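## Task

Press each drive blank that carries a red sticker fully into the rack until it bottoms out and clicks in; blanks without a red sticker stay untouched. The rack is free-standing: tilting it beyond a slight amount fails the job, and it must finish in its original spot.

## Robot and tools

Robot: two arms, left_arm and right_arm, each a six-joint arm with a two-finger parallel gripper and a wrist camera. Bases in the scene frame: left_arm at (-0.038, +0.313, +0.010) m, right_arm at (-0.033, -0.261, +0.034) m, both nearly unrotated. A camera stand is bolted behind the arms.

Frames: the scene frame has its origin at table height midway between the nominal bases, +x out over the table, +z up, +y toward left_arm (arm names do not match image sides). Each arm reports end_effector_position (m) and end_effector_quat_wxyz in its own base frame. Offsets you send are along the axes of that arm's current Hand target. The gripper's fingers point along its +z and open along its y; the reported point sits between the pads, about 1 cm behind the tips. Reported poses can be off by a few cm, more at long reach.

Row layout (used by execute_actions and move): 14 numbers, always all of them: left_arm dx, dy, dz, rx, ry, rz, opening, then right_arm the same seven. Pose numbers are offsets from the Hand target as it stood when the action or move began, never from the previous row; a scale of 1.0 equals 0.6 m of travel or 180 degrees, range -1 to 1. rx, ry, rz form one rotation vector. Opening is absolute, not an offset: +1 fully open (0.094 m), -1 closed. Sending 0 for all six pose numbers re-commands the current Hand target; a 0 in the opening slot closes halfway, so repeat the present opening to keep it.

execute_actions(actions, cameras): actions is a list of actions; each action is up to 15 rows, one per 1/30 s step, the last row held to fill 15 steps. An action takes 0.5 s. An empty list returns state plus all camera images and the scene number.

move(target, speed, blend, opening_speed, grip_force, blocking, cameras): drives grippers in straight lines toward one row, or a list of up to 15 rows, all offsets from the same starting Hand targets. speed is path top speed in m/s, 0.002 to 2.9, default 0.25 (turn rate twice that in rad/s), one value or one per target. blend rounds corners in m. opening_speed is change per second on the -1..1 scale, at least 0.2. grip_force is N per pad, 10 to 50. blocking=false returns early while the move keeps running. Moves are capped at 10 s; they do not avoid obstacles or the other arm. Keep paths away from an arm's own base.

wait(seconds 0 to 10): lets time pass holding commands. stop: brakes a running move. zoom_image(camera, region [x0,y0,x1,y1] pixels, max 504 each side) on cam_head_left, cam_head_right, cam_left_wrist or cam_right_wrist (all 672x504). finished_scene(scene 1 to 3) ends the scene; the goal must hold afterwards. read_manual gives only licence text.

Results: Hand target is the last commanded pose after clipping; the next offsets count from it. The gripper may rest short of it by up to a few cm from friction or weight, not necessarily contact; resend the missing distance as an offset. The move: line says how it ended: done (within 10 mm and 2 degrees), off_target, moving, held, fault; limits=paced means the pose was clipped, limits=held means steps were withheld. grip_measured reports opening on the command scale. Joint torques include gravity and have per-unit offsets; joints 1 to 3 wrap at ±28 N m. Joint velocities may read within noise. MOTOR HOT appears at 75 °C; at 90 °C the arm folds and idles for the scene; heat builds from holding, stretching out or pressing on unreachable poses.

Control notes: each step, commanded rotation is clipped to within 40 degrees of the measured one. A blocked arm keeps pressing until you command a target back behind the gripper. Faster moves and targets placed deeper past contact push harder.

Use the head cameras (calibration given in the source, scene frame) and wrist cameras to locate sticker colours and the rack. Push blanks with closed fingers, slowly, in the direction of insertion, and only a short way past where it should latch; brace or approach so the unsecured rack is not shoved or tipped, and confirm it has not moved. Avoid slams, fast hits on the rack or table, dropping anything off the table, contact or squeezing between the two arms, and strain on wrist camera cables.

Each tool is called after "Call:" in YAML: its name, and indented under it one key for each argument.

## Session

Call:
execute_actions:
  actions: []

Call:
zoom_image:
  camera: "cam_head_left"
  region: [140, 120, 440, 280]

Call:
zoom_image:
  camera: "cam_head_right"
  region: [140, 120, 440, 280]

Scene clock: 0.00 s.
left_arm: end_effector_position=(+0.2882, -0.1685, +0.2324) grip_measured=+1.000 end_effector_quat_wxyz=(+0.497, +0.013, +0.832, -0.245) | right_arm: end_effector_position=(+0.2984, +0.1112, +0.2237) grip_measured=+1.000 end_effector_quat_wxyz=(+0.547, +0.131, +0.756, +0.333)
Joint positions: left_arm=[-0.591 0.877 0.668 -0.19 -0.11 -0.488 0.094] | right_arm=[0.326 0.715 0.383 0.153 -0.049 0.709 0.094]
Joint velocities: within noise
Joint torques (N m): no reading
Motor temperatures (°C): left_arm=[31 32 33 29 33 30 32] | right_arm=[31 34 36 32 31 31 32]
Heat: left arm: 33 °C; right arm: 36 °C.
Hand target: left_arm +0.2889, -0.1667, +0.2427; +0.507, +0.010, +0.825, -0.248 | right_arm +0.2980, +0.1125, +0.2361; +0.558, +0.126, +0.747, +0.339
Tool commands: left_gripper/opening=+1.0 right_gripper/opening=+1.0
camera_calibration:
cam_left_wrist: T_world_to_cam=[[-0.264607, -0.876873, 0.401345, -0.164426], [-0.805797, -0.0275939, -0.591549, 0.403584], [0.529788, -0.47993, -0.699279, 0.0170053], [0, 0, 0, 1]] pos_world=[0.272689, -0.124883, 0.316623]
cam_right_wrist: T_world_to_cam=[[0.170033, -0.758659, -0.628908, 0.172806], [-0.712246, 0.34644, -0.610479, 0.348355], [0.681024, 0.551739, -0.481446, -0.0629449], [0, 0, 0, 1]] pos_world=[0.261599, 0.0451462, 0.291039]

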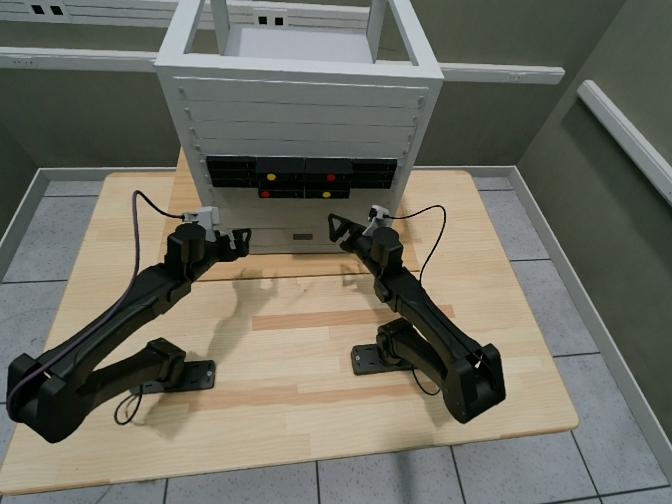

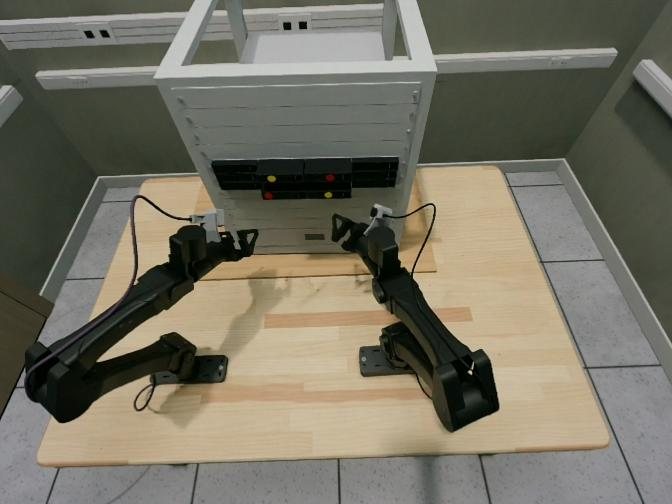

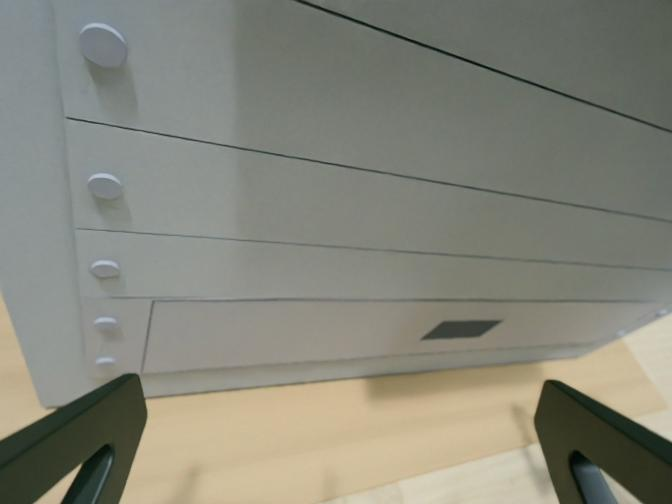

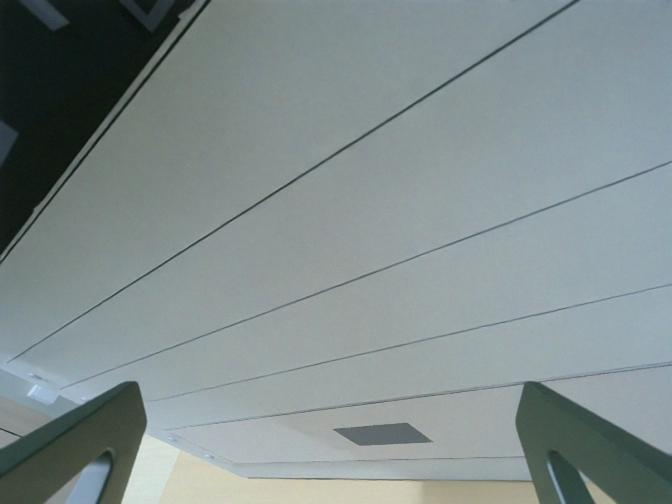

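Scaled by 1.680.

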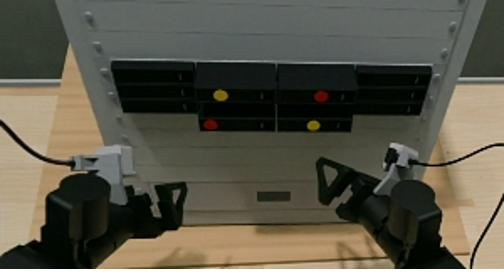

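Scaled by 1.680.

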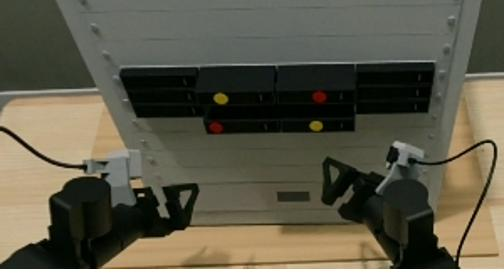

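Call:
move:
  target:
    - [-0.0049, -0.0959, -0.0314, 0.0012, -0.0664, 0.0468, -0.96, 0.0018, 0.0575, -0.0962, 0.0073, -0.0305, -0.0895, -0.96]
    - [-0.0600, -0.2487, -0.0107, 0.0035, -0.1898, 0.1337, -0.96, -0.1103, 0.2157, -0.0772, 0.0183, -0.0762, -0.2238, -0.96]
  blend: [0.03, 0]
  speed: 0.15
  cameras: ["all"]

Scene clock: 25.97 s.
left_arm: end_effector_position=(+0.2600, -0.2882, +0.3217) grip_measured=-0.957 end_effector_quat_wxyz=(+0.755, +0.129, +0.630, -0.127) | right_arm: end_effector_position=(+0.2550, +0.1570, +0.3486) grip_measured=-0.956 end_effector_quat_wxyz=(+0.698, -0.105, +0.704, +0.074)
Joint positions: left_arm=[-1.177 1.272 0.635 0.885 -0.794 0.213 0.002] | right_arm=[0.939 0.723 0.719 -0.013 0.685 -0.031 0.002]
Joint torques (N m): left_arm=[-0.29 -3.92 8.38 2.11 0.02 0.1] | right_arm=[0.38 0.59 10.24 1.63 0.08 -0.11]
Heat: left arm: 35 °C; right arm: 38 °C.
Hand target: left_arm +0.2610, -0.2865, +0.3348; +0.765, +0.110, +0.620, -0.135 | right_arm +0.2538, +0.1538, +0.3762; +0.720, -0.085, +0.684, +0.088
Off the commanded pose: left_arm 0.013 m, 3 deg | right_arm 0.028 m, 4 deg.
move: off_target (left_arm, right_arm)
camera_calibration:
cam_left_wrist: T_world_to_cam=[[-0.358819, -0.932966, -0.0286893, -0.165937], [-0.232594, 0.119138, -0.965249, 0.443906], [0.903963, -0.339677, -0.259751, -0.161362], [0, 0, 0, 1]] pos_world=[0.189573, -0.262511, 0.381805]
cam_right_wrist: T_world_to_cam=[[0.24582, -0.967129, 0.0650647, 0.0649942], [-0.401992, -0.162796, -0.901055, 0.479917], [0.882029, 0.195342, -0.428797, -0.0121497], [0, 0, 0, 1]] pos_world=[0.187662, 0.14336, 0.422993]

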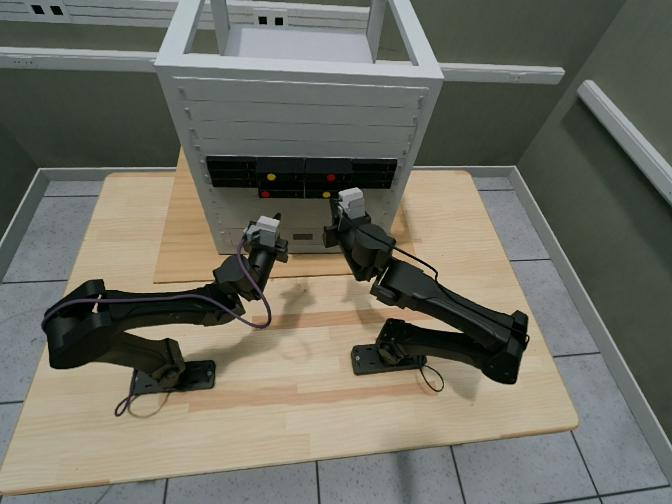

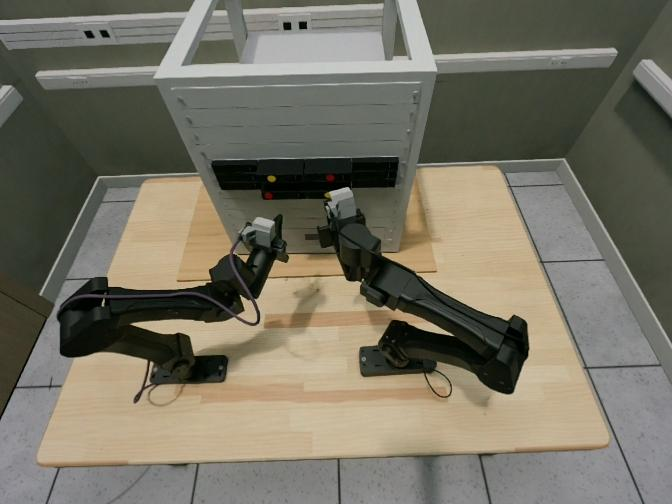

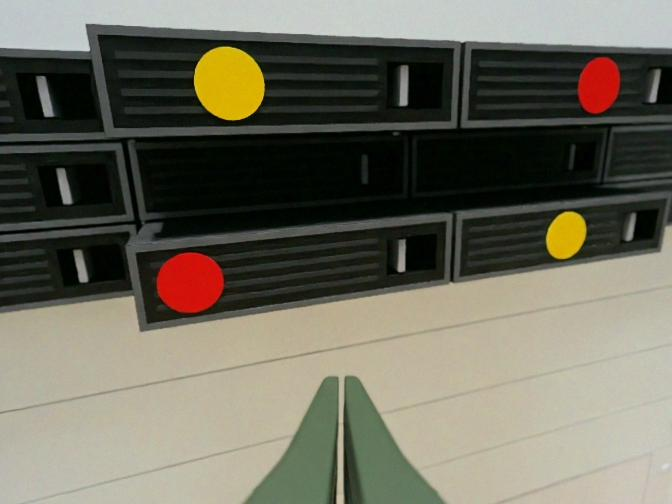

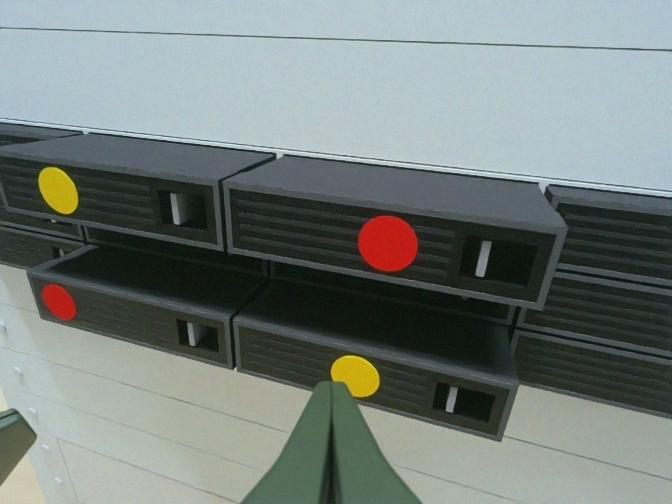

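Call:
move:
  target: [-0.0113, 0.0127, 0.0430, 0, 0, 0, -0.96, -0.0290, -0.0062, 0.0206, 0, 0, 0, -0.96]
  speed: 0.08
  cameras: ["cam_left_wrist", "cam_right_wrist"]

Scene clock: 33.57 s.
left_arm: end_effector_position=(+0.2834, -0.2820, +0.3405) grip_measured=-0.957 end_effector_quat_wxyz=(+0.766, +0.108, +0.621, -0.124) | right_arm: end_effector_position=(+0.2681, +0.1539, +0.3737) grip_measured=-0.956 end_effector_quat_wxyz=(+0.707, -0.090, +0.697, +0.076)
Joint positions: left_arm=[-1.096 1.3 0.698 0.885 -0.744 0.206 0.002] | right_arm=[0.872 0.777 0.805 -0.013 0.637 -0.031 0.002]
Joint torques (N m): left_arm=[0.16 -4.31 9.57 1.34 0.4 -0.17] | right_arm=[-0.43 0.23 10.28 1.31 -0.17 -0.06]
Motor temperatures (°C): left_arm=[31 32 35 33 33 30 32] | right_arm=[31 34 39 37 30 31 32]
Heat: left arm: 35 °C; right arm: 39 °C.
Hand target: left_arm +0.2860, -0.2875, +0.3468; +0.765, +0.110, +0.620, -0.135 | right_arm +0.2658, +0.1529, +0.3942; +0.720, -0.084, +0.684, +0.088
Off the commanded pose: left_arm 0.009 m, 1 deg | right_arm 0.021 m, 3 deg.
move: off_target (right_arm)
camera_calibration:
cam_left_wrist: T_world_to_cam=[[-0.328486, -0.944488, -0.00631891, -0.170675], [-0.212075, 0.0802741, -0.973951, 0.452909], [0.920392, -0.318589, -0.226671, -0.18549], [0, 0, 0, 1]] pos_world=[0.21071, -0.256652, 0.397988]
cam_right_wrist: T_world_to_cam=[[0.226241, -0.973028, 0.0450735, 0.070711], [-0.38685, -0.132222, -0.912614, 0.502865], [0.893959, 0.189034, -0.40633, -0.0229536], [0, 0, 0, 1]] pos_world=[0.199055, 0.139633, 0.446408]
Images, in order (width x height): cam_left_wrist 672x504, cam_right_wrist 672x504.

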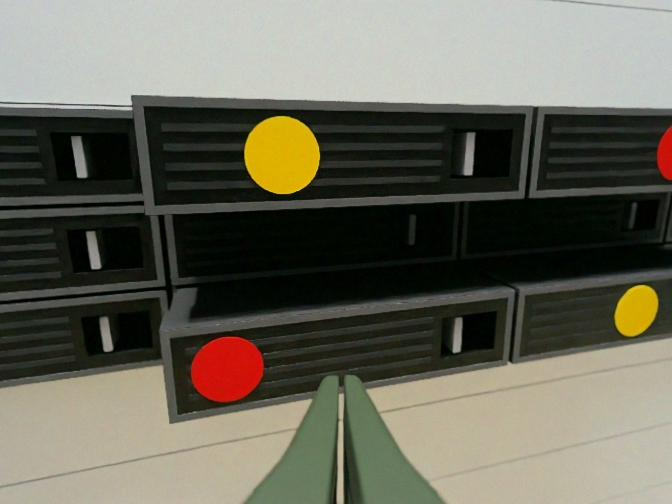

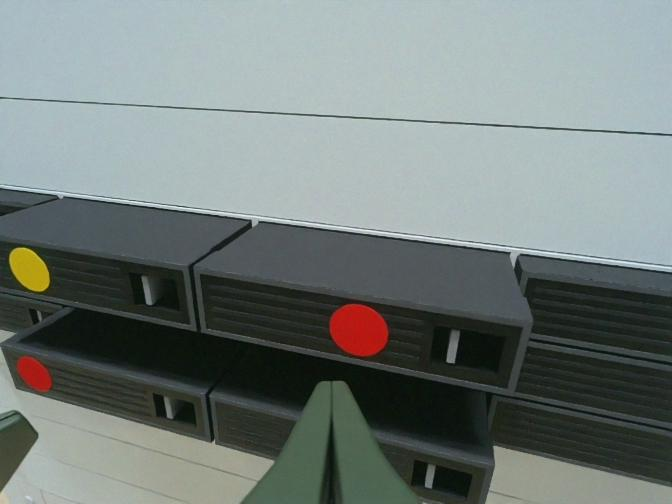

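Call:
move:
  target: [0.0188, -0.0026, 0.0327, 0, 0, 0, -0.96, 0.0151, -0.0114, 0.0341, 0, 0, 0, -0.96]
  speed: 0.06
  cameras: ["cam_left_wrist", "cam_right_wrist"]

Scene clock: 39.50 s.
left_arm: end_effector_position=(+0.3030, -0.2927, +0.3263) grip_measured=-0.957 end_effector_quat_wxyz=(+0.759, +0.120, +0.629, -0.116) | right_arm: end_effector_position=(+0.2891, +0.1514, +0.3655) grip_measured=-0.956 end_effector_quat_wxyz=(+0.701, -0.096, +0.703, +0.071)
Joint positions: left_arm=[-1.049 1.381 0.732 0.885 -0.696 0.189 0.002] | right_arm=[0.758 0.826 0.805 0.012 0.522 -0.031 0.002]
Joint torques (N m): left_arm=[0.5 -5.09 9.7 1.8 0.37 -0.15] | right_arm=[-0.44 -0.23 8.7 1.68 -0.13 0.01]
Heat: left arm: 35 °C; right arm: 40 °C.
Hand target: left_arm +0.3057, -0.2963, +0.3398; +0.765, +0.110, +0.620, -0.135 | right_arm +0.2877, +0.1514, +0.3862; +0.720, -0.085, +0.684, +0.088
Off the commanded pose: left_arm 0.014 m, 3 deg | right_arm 0.021 m, 4 deg.
move: off_target (left_arm, right_arm)
camera_calibration:
cam_left_wrist: T_world_to_cam=[[-0.331312, -0.943027, -0.0305544, -0.165179], [-0.228675, 0.111674, -0.967076, 0.45607], [0.915391, -0.313417, -0.252645, -0.198649], [0, 0, 0, 1]] pos_world=[0.231408, -0.268959, 0.38582]
cam_right_wrist: T_world_to_cam=[[0.228259, -0.971851, 0.0583386, 0.058311], [-0.401095, -0.148466, -0.903925, 0.506585], [0.887142, 0.182929, -0.423694, -0.035258], [0, 0, 0, 1]] pos_world=[0.221158, 0.13833, 0.439575]
Images, in order (width x height): cam_left_wrist 672x504, cam_right_wrist 672x504.

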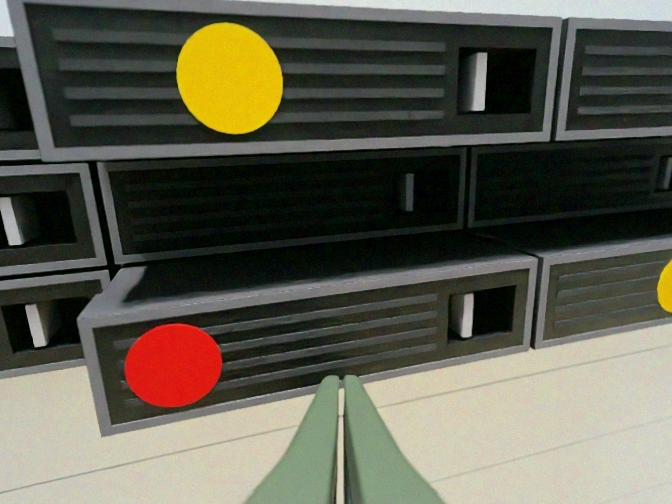

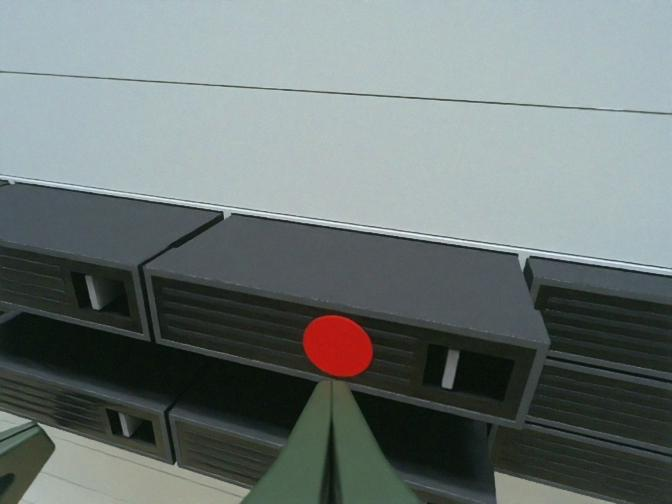

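Call:
move:
  target: [-0.0114, 0, 0.0024, 0, 0, 0, -0.96, 0.0025, -0.0156, 0.0474, 0, 0, 0, -0.96]
  speed: 0.05
  cameras: ["cam_left_wrist", "cam_right_wrist"]

Scene clock: 43.47 s.
left_arm: end_effector_position=(+0.3035, -0.2936, +0.3363) grip_measured=-0.957 end_effector_quat_wxyz=(+0.764, +0.113, +0.624, -0.121) | right_arm: end_effector_position=(+0.3183, +0.1485, +0.3507) grip_measured=-0.956 end_effector_quat_wxyz=(+0.690, -0.102, +0.714, +0.065)
Joint positions: left_arm=[-1.049 1.381 0.755 0.885 -0.696 0.189 0.002] | right_arm=[0.634 0.91 0.805 0.062 0.398 -0.031 0.002]
Joint torques (N m): left_arm=[0.24 -6.19 9.77 1.43 0.36 -0.22] | right_arm=[-0.46 -1.11 11 1.82 -0.14 0.07]
Heat: left arm: 35 °C; right arm: 40 °C.
Hand target: left_arm +0.3057, -0.2963, +0.3468; +0.765, +0.110, +0.620, -0.135 | right_arm +0.3176, +0.1492, +0.3862; +0.720, -0.084, +0.684, +0.088
Off the commanded pose: left_arm 0.011 m, 2 deg | right_arm 0.036 m, 6 deg.
move: off_target (left_arm, right_arm)
camera_calibration:
cam_left_wrist: T_world_to_cam=[[-0.331064, -0.94348, -0.0155618, -0.17085], [-0.217556, 0.0923663, -0.971668, 0.458531], [0.918186, -0.318299, -0.235839, -0.204875], [0, 0, 0, 1]] pos_world=[0.231307, -0.268758, 0.394564]
cam_right_wrist: T_world_to_cam=[[0.229499, -0.970713, 0.0710399, 0.0446673], [-0.426868, -0.165978, -0.888952, 0.509897], [0.874708, 0.173689, -0.452458, -0.0515111], [0, 0, 0, 1]] pos_world=[0.252464, 0.136937, 0.426794]
Images, in order (width x height): cam_left_wrist 672x504, cam_right_wrist 672x504.

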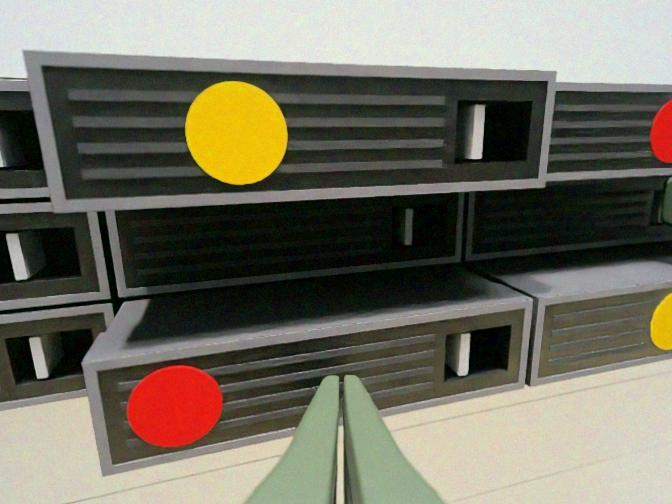

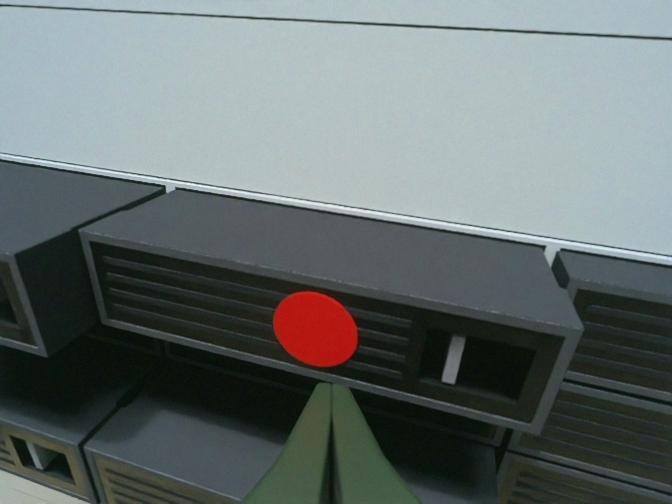

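Call:
move:
  target: [0.0083, 0.0127, 0.0388, 0, 0, 0, -0.96, -0.0271, 0.0031, -0.0081, 0, 0, 0, -0.96]
  speed: 0.05
  cameras: ["cam_left_wrist", "cam_right_wrist"]

Scene clock: 47.03 s.
left_arm: end_effector_position=(+0.3269, -0.2920, +0.3423) grip_measured=-0.957 end_effector_quat_wxyz=(+0.768, +0.107, +0.619, -0.125) | right_arm: end_effector_position=(+0.3133, +0.1518, +0.3776) grip_measured=-0.956 end_effector_quat_wxyz=(+0.700, -0.101, +0.703, +0.077)
Joint positions: left_arm=[-0.975 1.426 0.804 0.885 -0.626 0.166 0.002] | right_arm=[0.651 0.91 0.88 0.022 0.399 -0.031 0.002]
Joint torques (N m): left_arm=[0.29 -5.65 9.58 1.41 0.4 -0.15] | right_arm=[0.47 -0.8 10.19 1.55 0.03 0.09]
Heat: left arm: 35 °C; right arm: 40 °C.
Hand target: left_arm +0.3307, -0.2973, +0.3468; +0.765, +0.110, +0.620, -0.135 | right_arm +0.3117, +0.1497, +0.4023; +0.720, -0.084, +0.683, +0.089
Off the commanded pose: left_arm 0.008 m, 1 deg | right_arm 0.025 m, 4 deg.
move: off_target (right_arm)
camera_calibration:
cam_left_wrist: T_world_to_cam=[[-0.329629, -0.944104, -0.00357599, -0.166215], [-0.207847, 0.0762622, -0.975184, 0.462491], [0.920948, -0.320705, -0.221367, -0.230925], [0, 0, 0, 1]] pos_world=[0.254008, -0.266254, 0.399301]
cam_right_wrist: T_world_to_cam=[[0.243367, -0.96823, 0.0574769, 0.0475524], [-0.399285, -0.154013, -0.903798, 0.527426], [0.883937, 0.197005, -0.424081, -0.0527647], [0, 0, 0, 1]] pos_world=[0.245661, 0.137667, 0.451577]
Images, in order (width x height): cam_left_wrist 672x504, cam_right_wrist 672x504.

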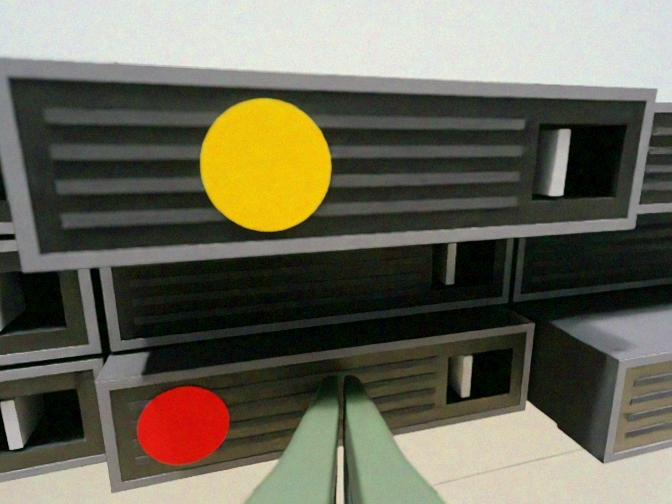

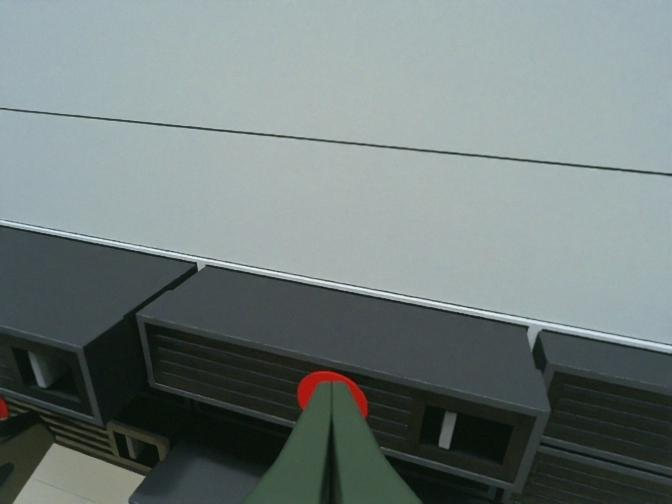

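Call:
move:
  target: [0.0128, 0.0071, 0.0200, 0, 0, 0, -0.96, 0.0154, -0.0130, 0.0388, 0, 0, 0, -0.96]
  speed: 0.05
  cameras: ["cam_left_wrist", "cam_right_wrist"]

Scene clock: 53.47 s.
left_arm: end_effector_position=(+0.3393, -0.2944, +0.3356) grip_measured=-0.957 end_effector_quat_wxyz=(+0.765, +0.113, +0.622, -0.124) | right_arm: end_effector_position=(+0.3352, +0.1497, +0.3682) grip_measured=-0.956 end_effector_quat_wxyz=(+0.696, -0.101, +0.707, +0.072)
Joint positions: left_arm=[-0.941 1.463 0.821 0.885 -0.587 0.154 0.002] | right_arm=[0.579 0.976 0.88 0.074 0.334 -0.03 0.002]
Joint torques (N m): left_arm=[0.64 -5.49 9.61 1.62 0.33 -0.17] | right_arm=[-0.47 -1.13 9.84 1.79 -0.14 0.12]
Heat: left arm: 35 °C; right arm: 41 °C.
Hand target: left_arm +0.3447, -0.2979, +0.3418; +0.765, +0.110, +0.620, -0.135 | right_arm +0.3366, +0.1479, +0.3942; +0.720, -0.085, +0.684, +0.089
Off the commanded pose: left_arm 0.009 m, 1 deg | right_arm 0.026 m, 5 deg.
move: off_target (right_arm)
camera_calibration:
cam_left_wrist: T_world_to_cam=[[-0.335602, -0.941929, -0.0118968, -0.15906], [-0.214409, 0.0886781, -0.97271, 0.463835], [0.917278, -0.323893, -0.231719, -0.240856], [0, 0, 0, 1]] pos_world=[0.267001, -0.268966, 0.393474]
cam_right_wrist: T_world_to_cam=[[0.237407, -0.969495, 0.0609685, 0.0416287], [-0.41083, -0.15708, -0.898078, 0.529612], [0.880259, 0.188162, -0.43559, -0.0688024], [0, 0, 0, 1]] pos_world=[0.268262, 0.136496, 0.443126]
Images, in order (width x height): cam_left_wrist 672x504, cam_right_wrist 672x504.

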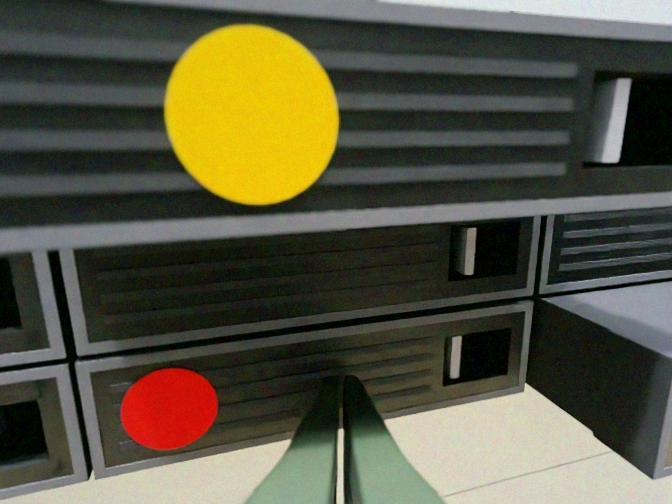

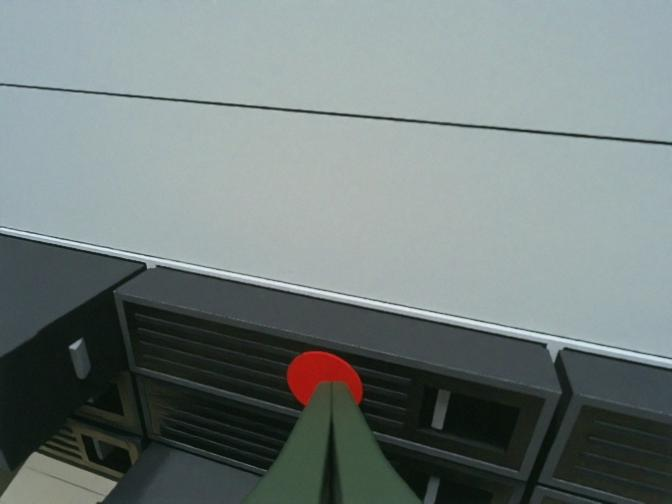

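Call:
move:
  target: [0.0046, 0.0071, 0.0217, 0, 0, 0, -0.96, 0.0012, -0.0073, 0.0221, 0, 0, 0, -0.96]
  speed: 0.05
  cameras: ["cam_left_wrist", "cam_right_wrist"]

Scene clock: 61.83 s.
left_arm: end_effector_position=(+0.3409, -0.3034, +0.3379) grip_measured=-0.957 end_effector_quat_wxyz=(+0.764, +0.126, +0.616, -0.142) | right_arm: end_effector_position=(+0.3372, +0.1483, +0.3690) grip_measured=-0.956 end_effector_quat_wxyz=(+0.696, -0.106, +0.705, +0.079)
Joint positions: left_arm=[-0.932 1.478 0.838 0.885 -0.534 0.144 0.002] | right_arm=[0.553 0.976 0.88 0.078 0.291 -0.03 0.002]
Joint torques (N m): left_arm=[2.7 -4.37 10.7 1.61 0.11 -0.2] | right_arm=[-1.61 1.7 11.22 2 -0.14 0.1]
Heat: left arm: 35 °C; right arm: 42 °C.
Hand target: left_arm +0.3586, -0.2984, +0.3418; +0.765, +0.110, +0.620, -0.135 | right_arm +0.3505, +0.1469, +0.3941; +0.720, -0.085, +0.684, +0.089
Off the commanded pose: left_arm 0.019 m, 2 deg | right_arm 0.028 m, 4 deg.
move: off_target (left_arm, right_arm)
camera_calibration:
cam_left_wrist: T_world_to_cam=[[-0.376939, -0.926164, -0.0117441, -0.148105], [-0.202814, 0.0949015, -0.974608, 0.465839], [0.903761, -0.364986, -0.223611, -0.255261], [0, 0, 0, 1]] pos_world=[0.269347, -0.274545, 0.395192]
cam_right_wrist: T_world_to_cam=[[0.252904, -0.96569, 0.0590144, 0.0347022], [-0.405788, -0.161249, -0.89963, 0.530429], [0.87828, 0.203572, -0.432646, -0.0726418], [0, 0, 0, 1]] pos_world=[0.270265, 0.13383, 0.443714]
Images, in order (width x height): cam_left_wrist 672x504, cam_right_wrist 672x504.

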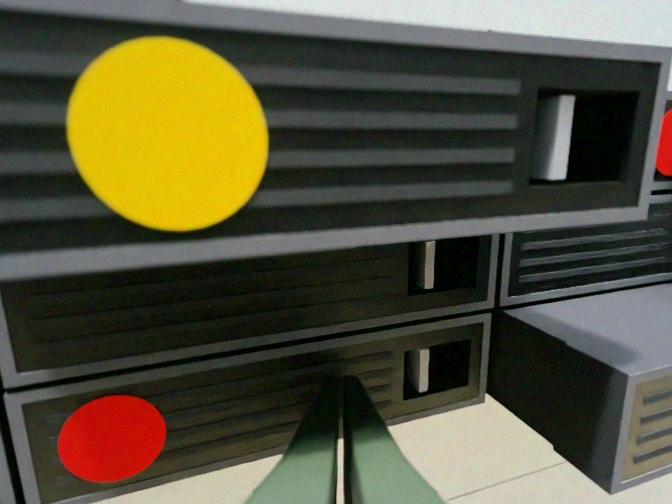

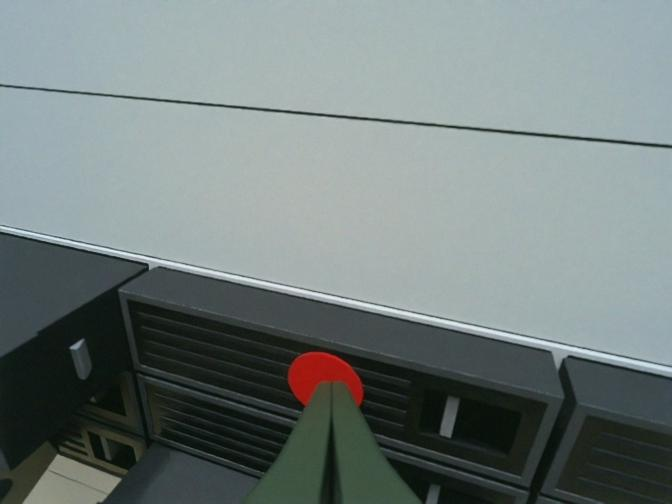

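Call:
zoom_image:
  camera: "cam_right_wrist"
  region: [420, 300, 672, 504]

Call:
zoom_image:
  camera: "cam_right_wrist"
  region: [50, 240, 330, 480]

Call:
zoom_image:
  camera: "cam_left_wrist"
  region: [380, 200, 580, 440]

Scaled by 2.000.

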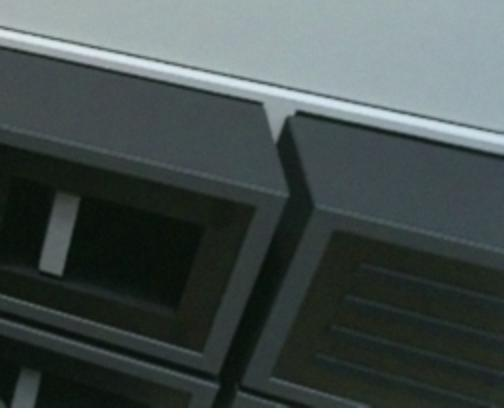

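Scaled by 1.800.

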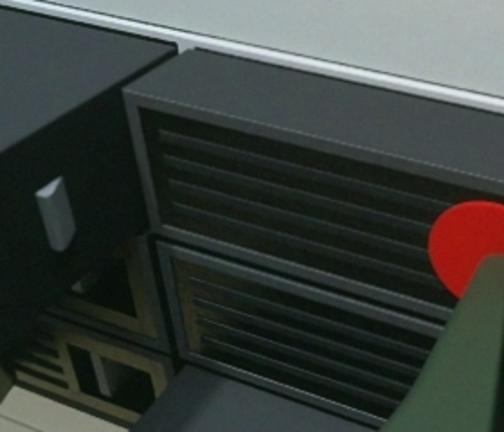

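Scaled by 2.100.

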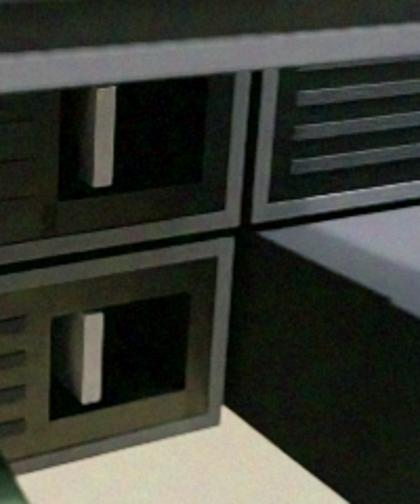

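Call:
move:
  target: [0.0015, 0.0078, 0.006, 0, 0, 0, -0.96, 0.001, -0.0062, 0.019, 0, 0, 0, -0.96]
  speed: 0.05
  cameras: ["cam_left_wrist", "cam_right_wrist"]

Scene clock: 66.23 s.
left_arm: end_effector_position=(+0.3410, -0.3058, +0.3386) grip_measured=-0.957 end_effector_quat_wxyz=(+0.764, +0.133, +0.613, -0.151) | right_arm: end_effector_position=(+0.3379, +0.1483, +0.3695) grip_measured=-0.956 end_effector_quat_wxyz=(+0.696, -0.112, +0.704, +0.087)
Joint positions: left_arm=[-0.924 1.478 0.838 0.885 -0.503 0.138 0.002] | right_arm=[0.533 0.975 0.88 0.078 0.251 -0.029 0.002]
Joint torques (N m): left_arm=[3.44 -4.36 10.76 1.6 -0.05 -0.24] | right_arm=[-2.51 4.97 12.22 2.2 -0.04 0.13]
Heat: left arm: 35 °C; right arm: 43 °C.
Hand target: left_arm +0.3637, -0.2953, +0.3416; +0.765, +0.110, +0.620, -0.135 | right_arm +0.3625, +0.1460, +0.3942; +0.720, -0.085, +0.683, +0.088
Off the commanded pose: left_arm 0.025 m, 3 deg | right_arm 0.035 m, 5 deg.
move: off_target (left_arm, right_arm)
camera_calibration:
cam_left_wrist: T_world_to_cam=[[-0.398488, -0.917082, -0.0129871, -0.139763], [-0.196675, 0.0992723, -0.97543, 0.466294], [0.895838, -0.386143, -0.219926, -0.261099], [0, 0, 0, 1]] pos_world=[0.269917, -0.275285, 0.395599]
cam_right_wrist: T_world_to_cam=[[0.272244, -0.96057, 0.0564639, 0.0281061], [-0.402263, -0.166923, -0.900179, 0.530978], [0.87411, 0.222355, -0.431845, -0.0747394], [0, 0, 0, 1]] pos_world=[0.271271, 0.132249, 0.444112]
Images, in order (width x height): cam_left_wrist 672x504, cam_right_wrist 672x504.

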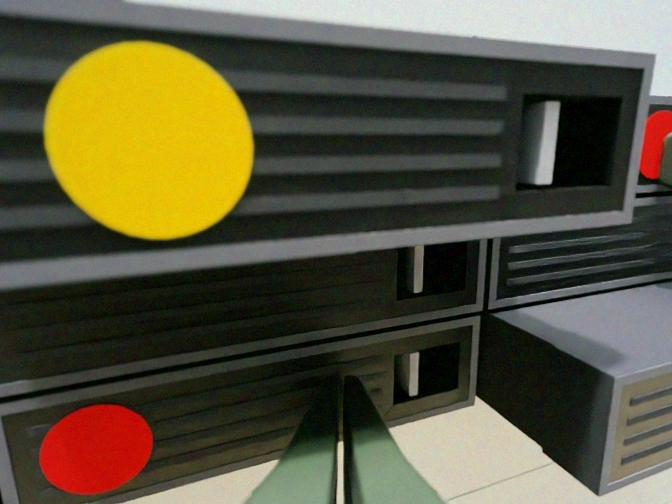

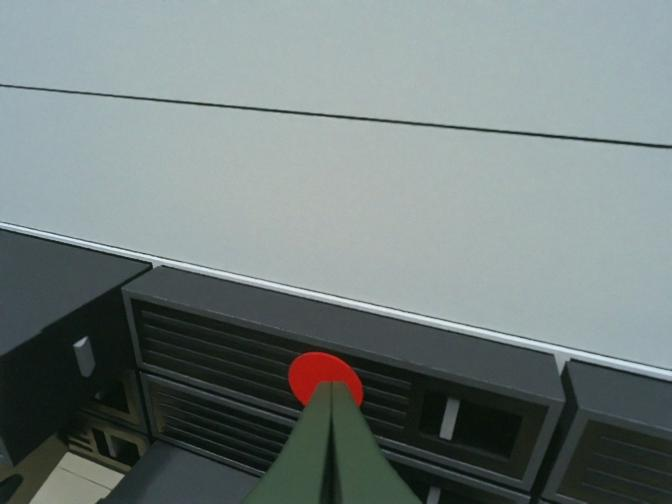

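Call:
move:
  target: [-0.033, -0.0507, -0.1553, 0, 0, 0, -0.96, -0.0083, 0.052, -0.1581, 0, 0, 0, -0.96]
  speed: 0.1
  cameras: ["all"]

Scene clock: 69.17 s.
left_arm: end_effector_position=(+0.2664, -0.3007, +0.3283) grip_measured=-0.957 end_effector_quat_wxyz=(+0.756, +0.127, +0.629, -0.129) | right_arm: end_effector_position=(+0.2646, +0.1550, +0.4017) grip_measured=-0.956 end_effector_quat_wxyz=(+0.726, -0.076, +0.676, +0.100)
Joint positions: left_arm=[-1.173 1.326 0.695 0.885 -0.789 0.213 0.002] | right_arm=[0.88 0.781 0.852 0.022 0.628 -0.03 0.002]
Joint torques (N m): left_arm=[-0.32 -8.24 6.52 1.84 0.04 0.08] | right_arm=[0.53 -0.35 6.37 0.94 0.03 -0.08]
Heat: left arm: 35 °C; right arm: 42 °C.
Hand target: left_arm +0.2638, -0.2913, +0.3416; +0.765, +0.110, +0.620, -0.135 | right_arm +0.2628, +0.1532, +0.3943; +0.720, -0.084, +0.683, +0.088
Off the commanded pose: left_arm 0.017 m, 3 deg | right_arm 0.008 m, 2 deg.
move: off_target (left_arm)
camera_calibration:
cam_left_wrist: T_world_to_cam=[[-0.358901, -0.933048, -0.0247097, -0.176374], [-0.229329, 0.113813, -0.966672, 0.451237], [0.904764, -0.341273, -0.254823, -0.17197], [0, 0, 0, 1]] pos_world=[0.195773, -0.274611, 0.388018]
cam_right_wrist: T_world_to_cam=[[0.240742, -0.970588, -0.00131876, 0.0858186], [-0.338855, -0.0827752, -0.93719, 0.516741], [0.909517, 0.226067, -0.348817, -0.0415806], [0, 0, 0, 1]] pos_world=[0.192259, 0.135468, 0.469894]

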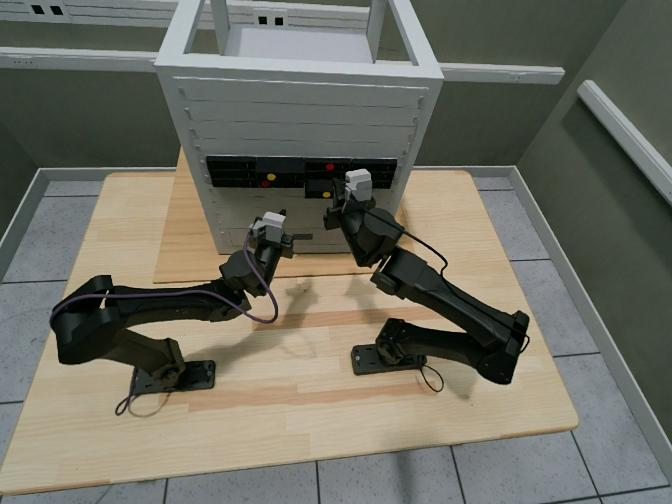

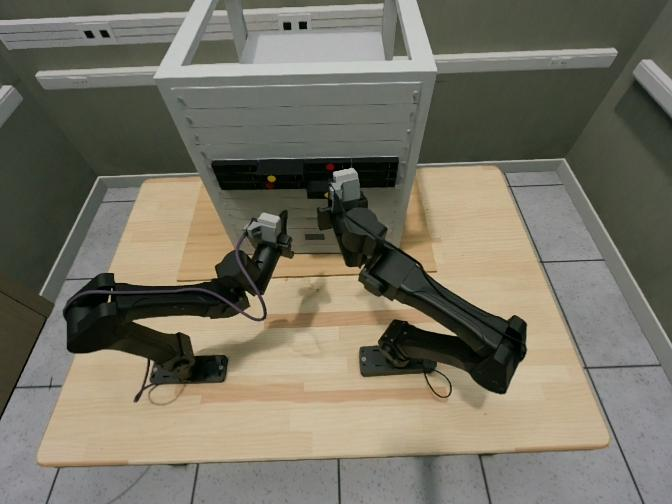

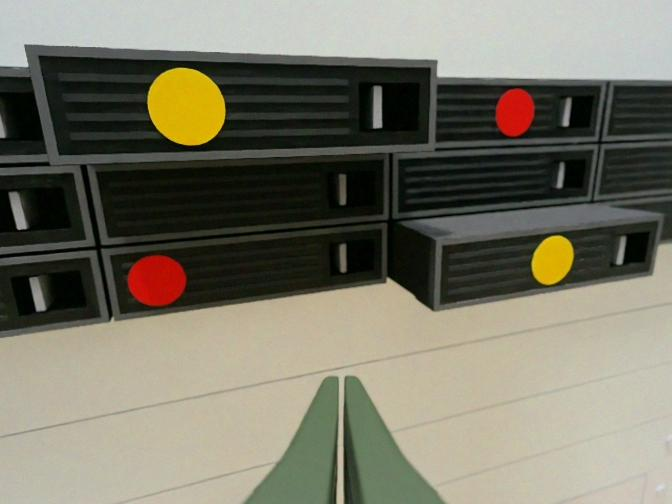

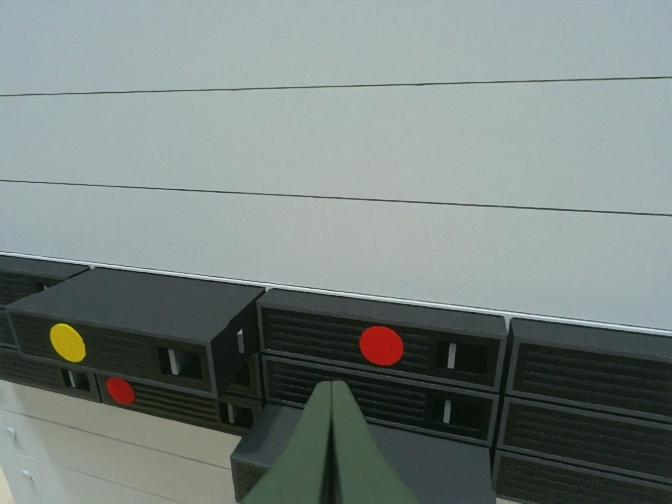

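Call:
zoom_image:
  camera: "cam_left_wrist"
  region: [60, 40, 460, 340]

Call:
zoom_image:
  camera: "cam_right_wrist"
  region: [220, 260, 560, 500]

Call:
zoom_image:
  camera: "cam_head_left"
  region: [190, 140, 430, 280]

Scaled by 1.260.

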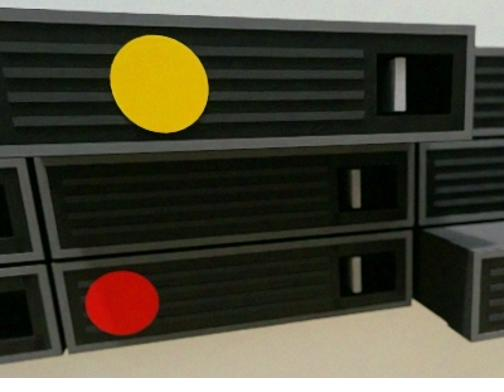

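Scaled by 1.482.

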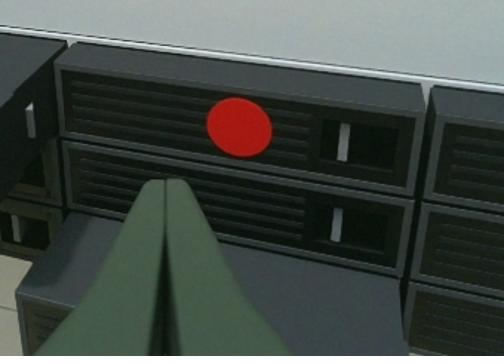

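Scaled by 2.100.

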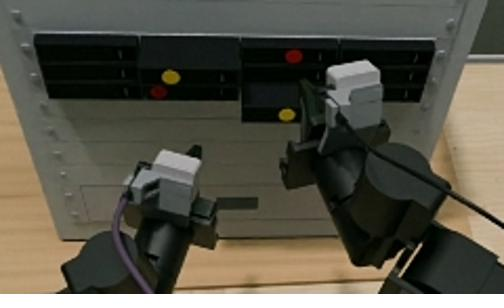

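Call:
zoom_image:
  camera: "cam_head_left"
  region: [200, 225, 260, 270]

Call:
zoom_image:
  camera: "cam_head_left"
  region: [370, 225, 430, 270]

Scaled by 8.400.

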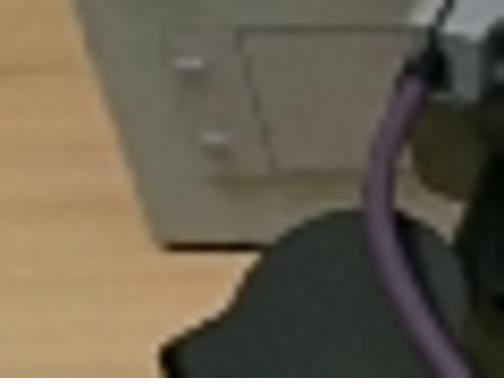

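Scaled by 8.400.

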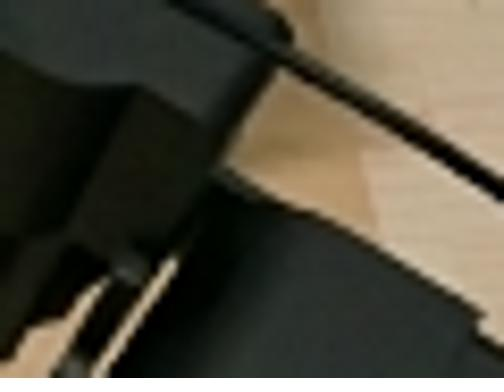

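Call:
finished_scene:
  scene: 2

The scene is finished: the task was done.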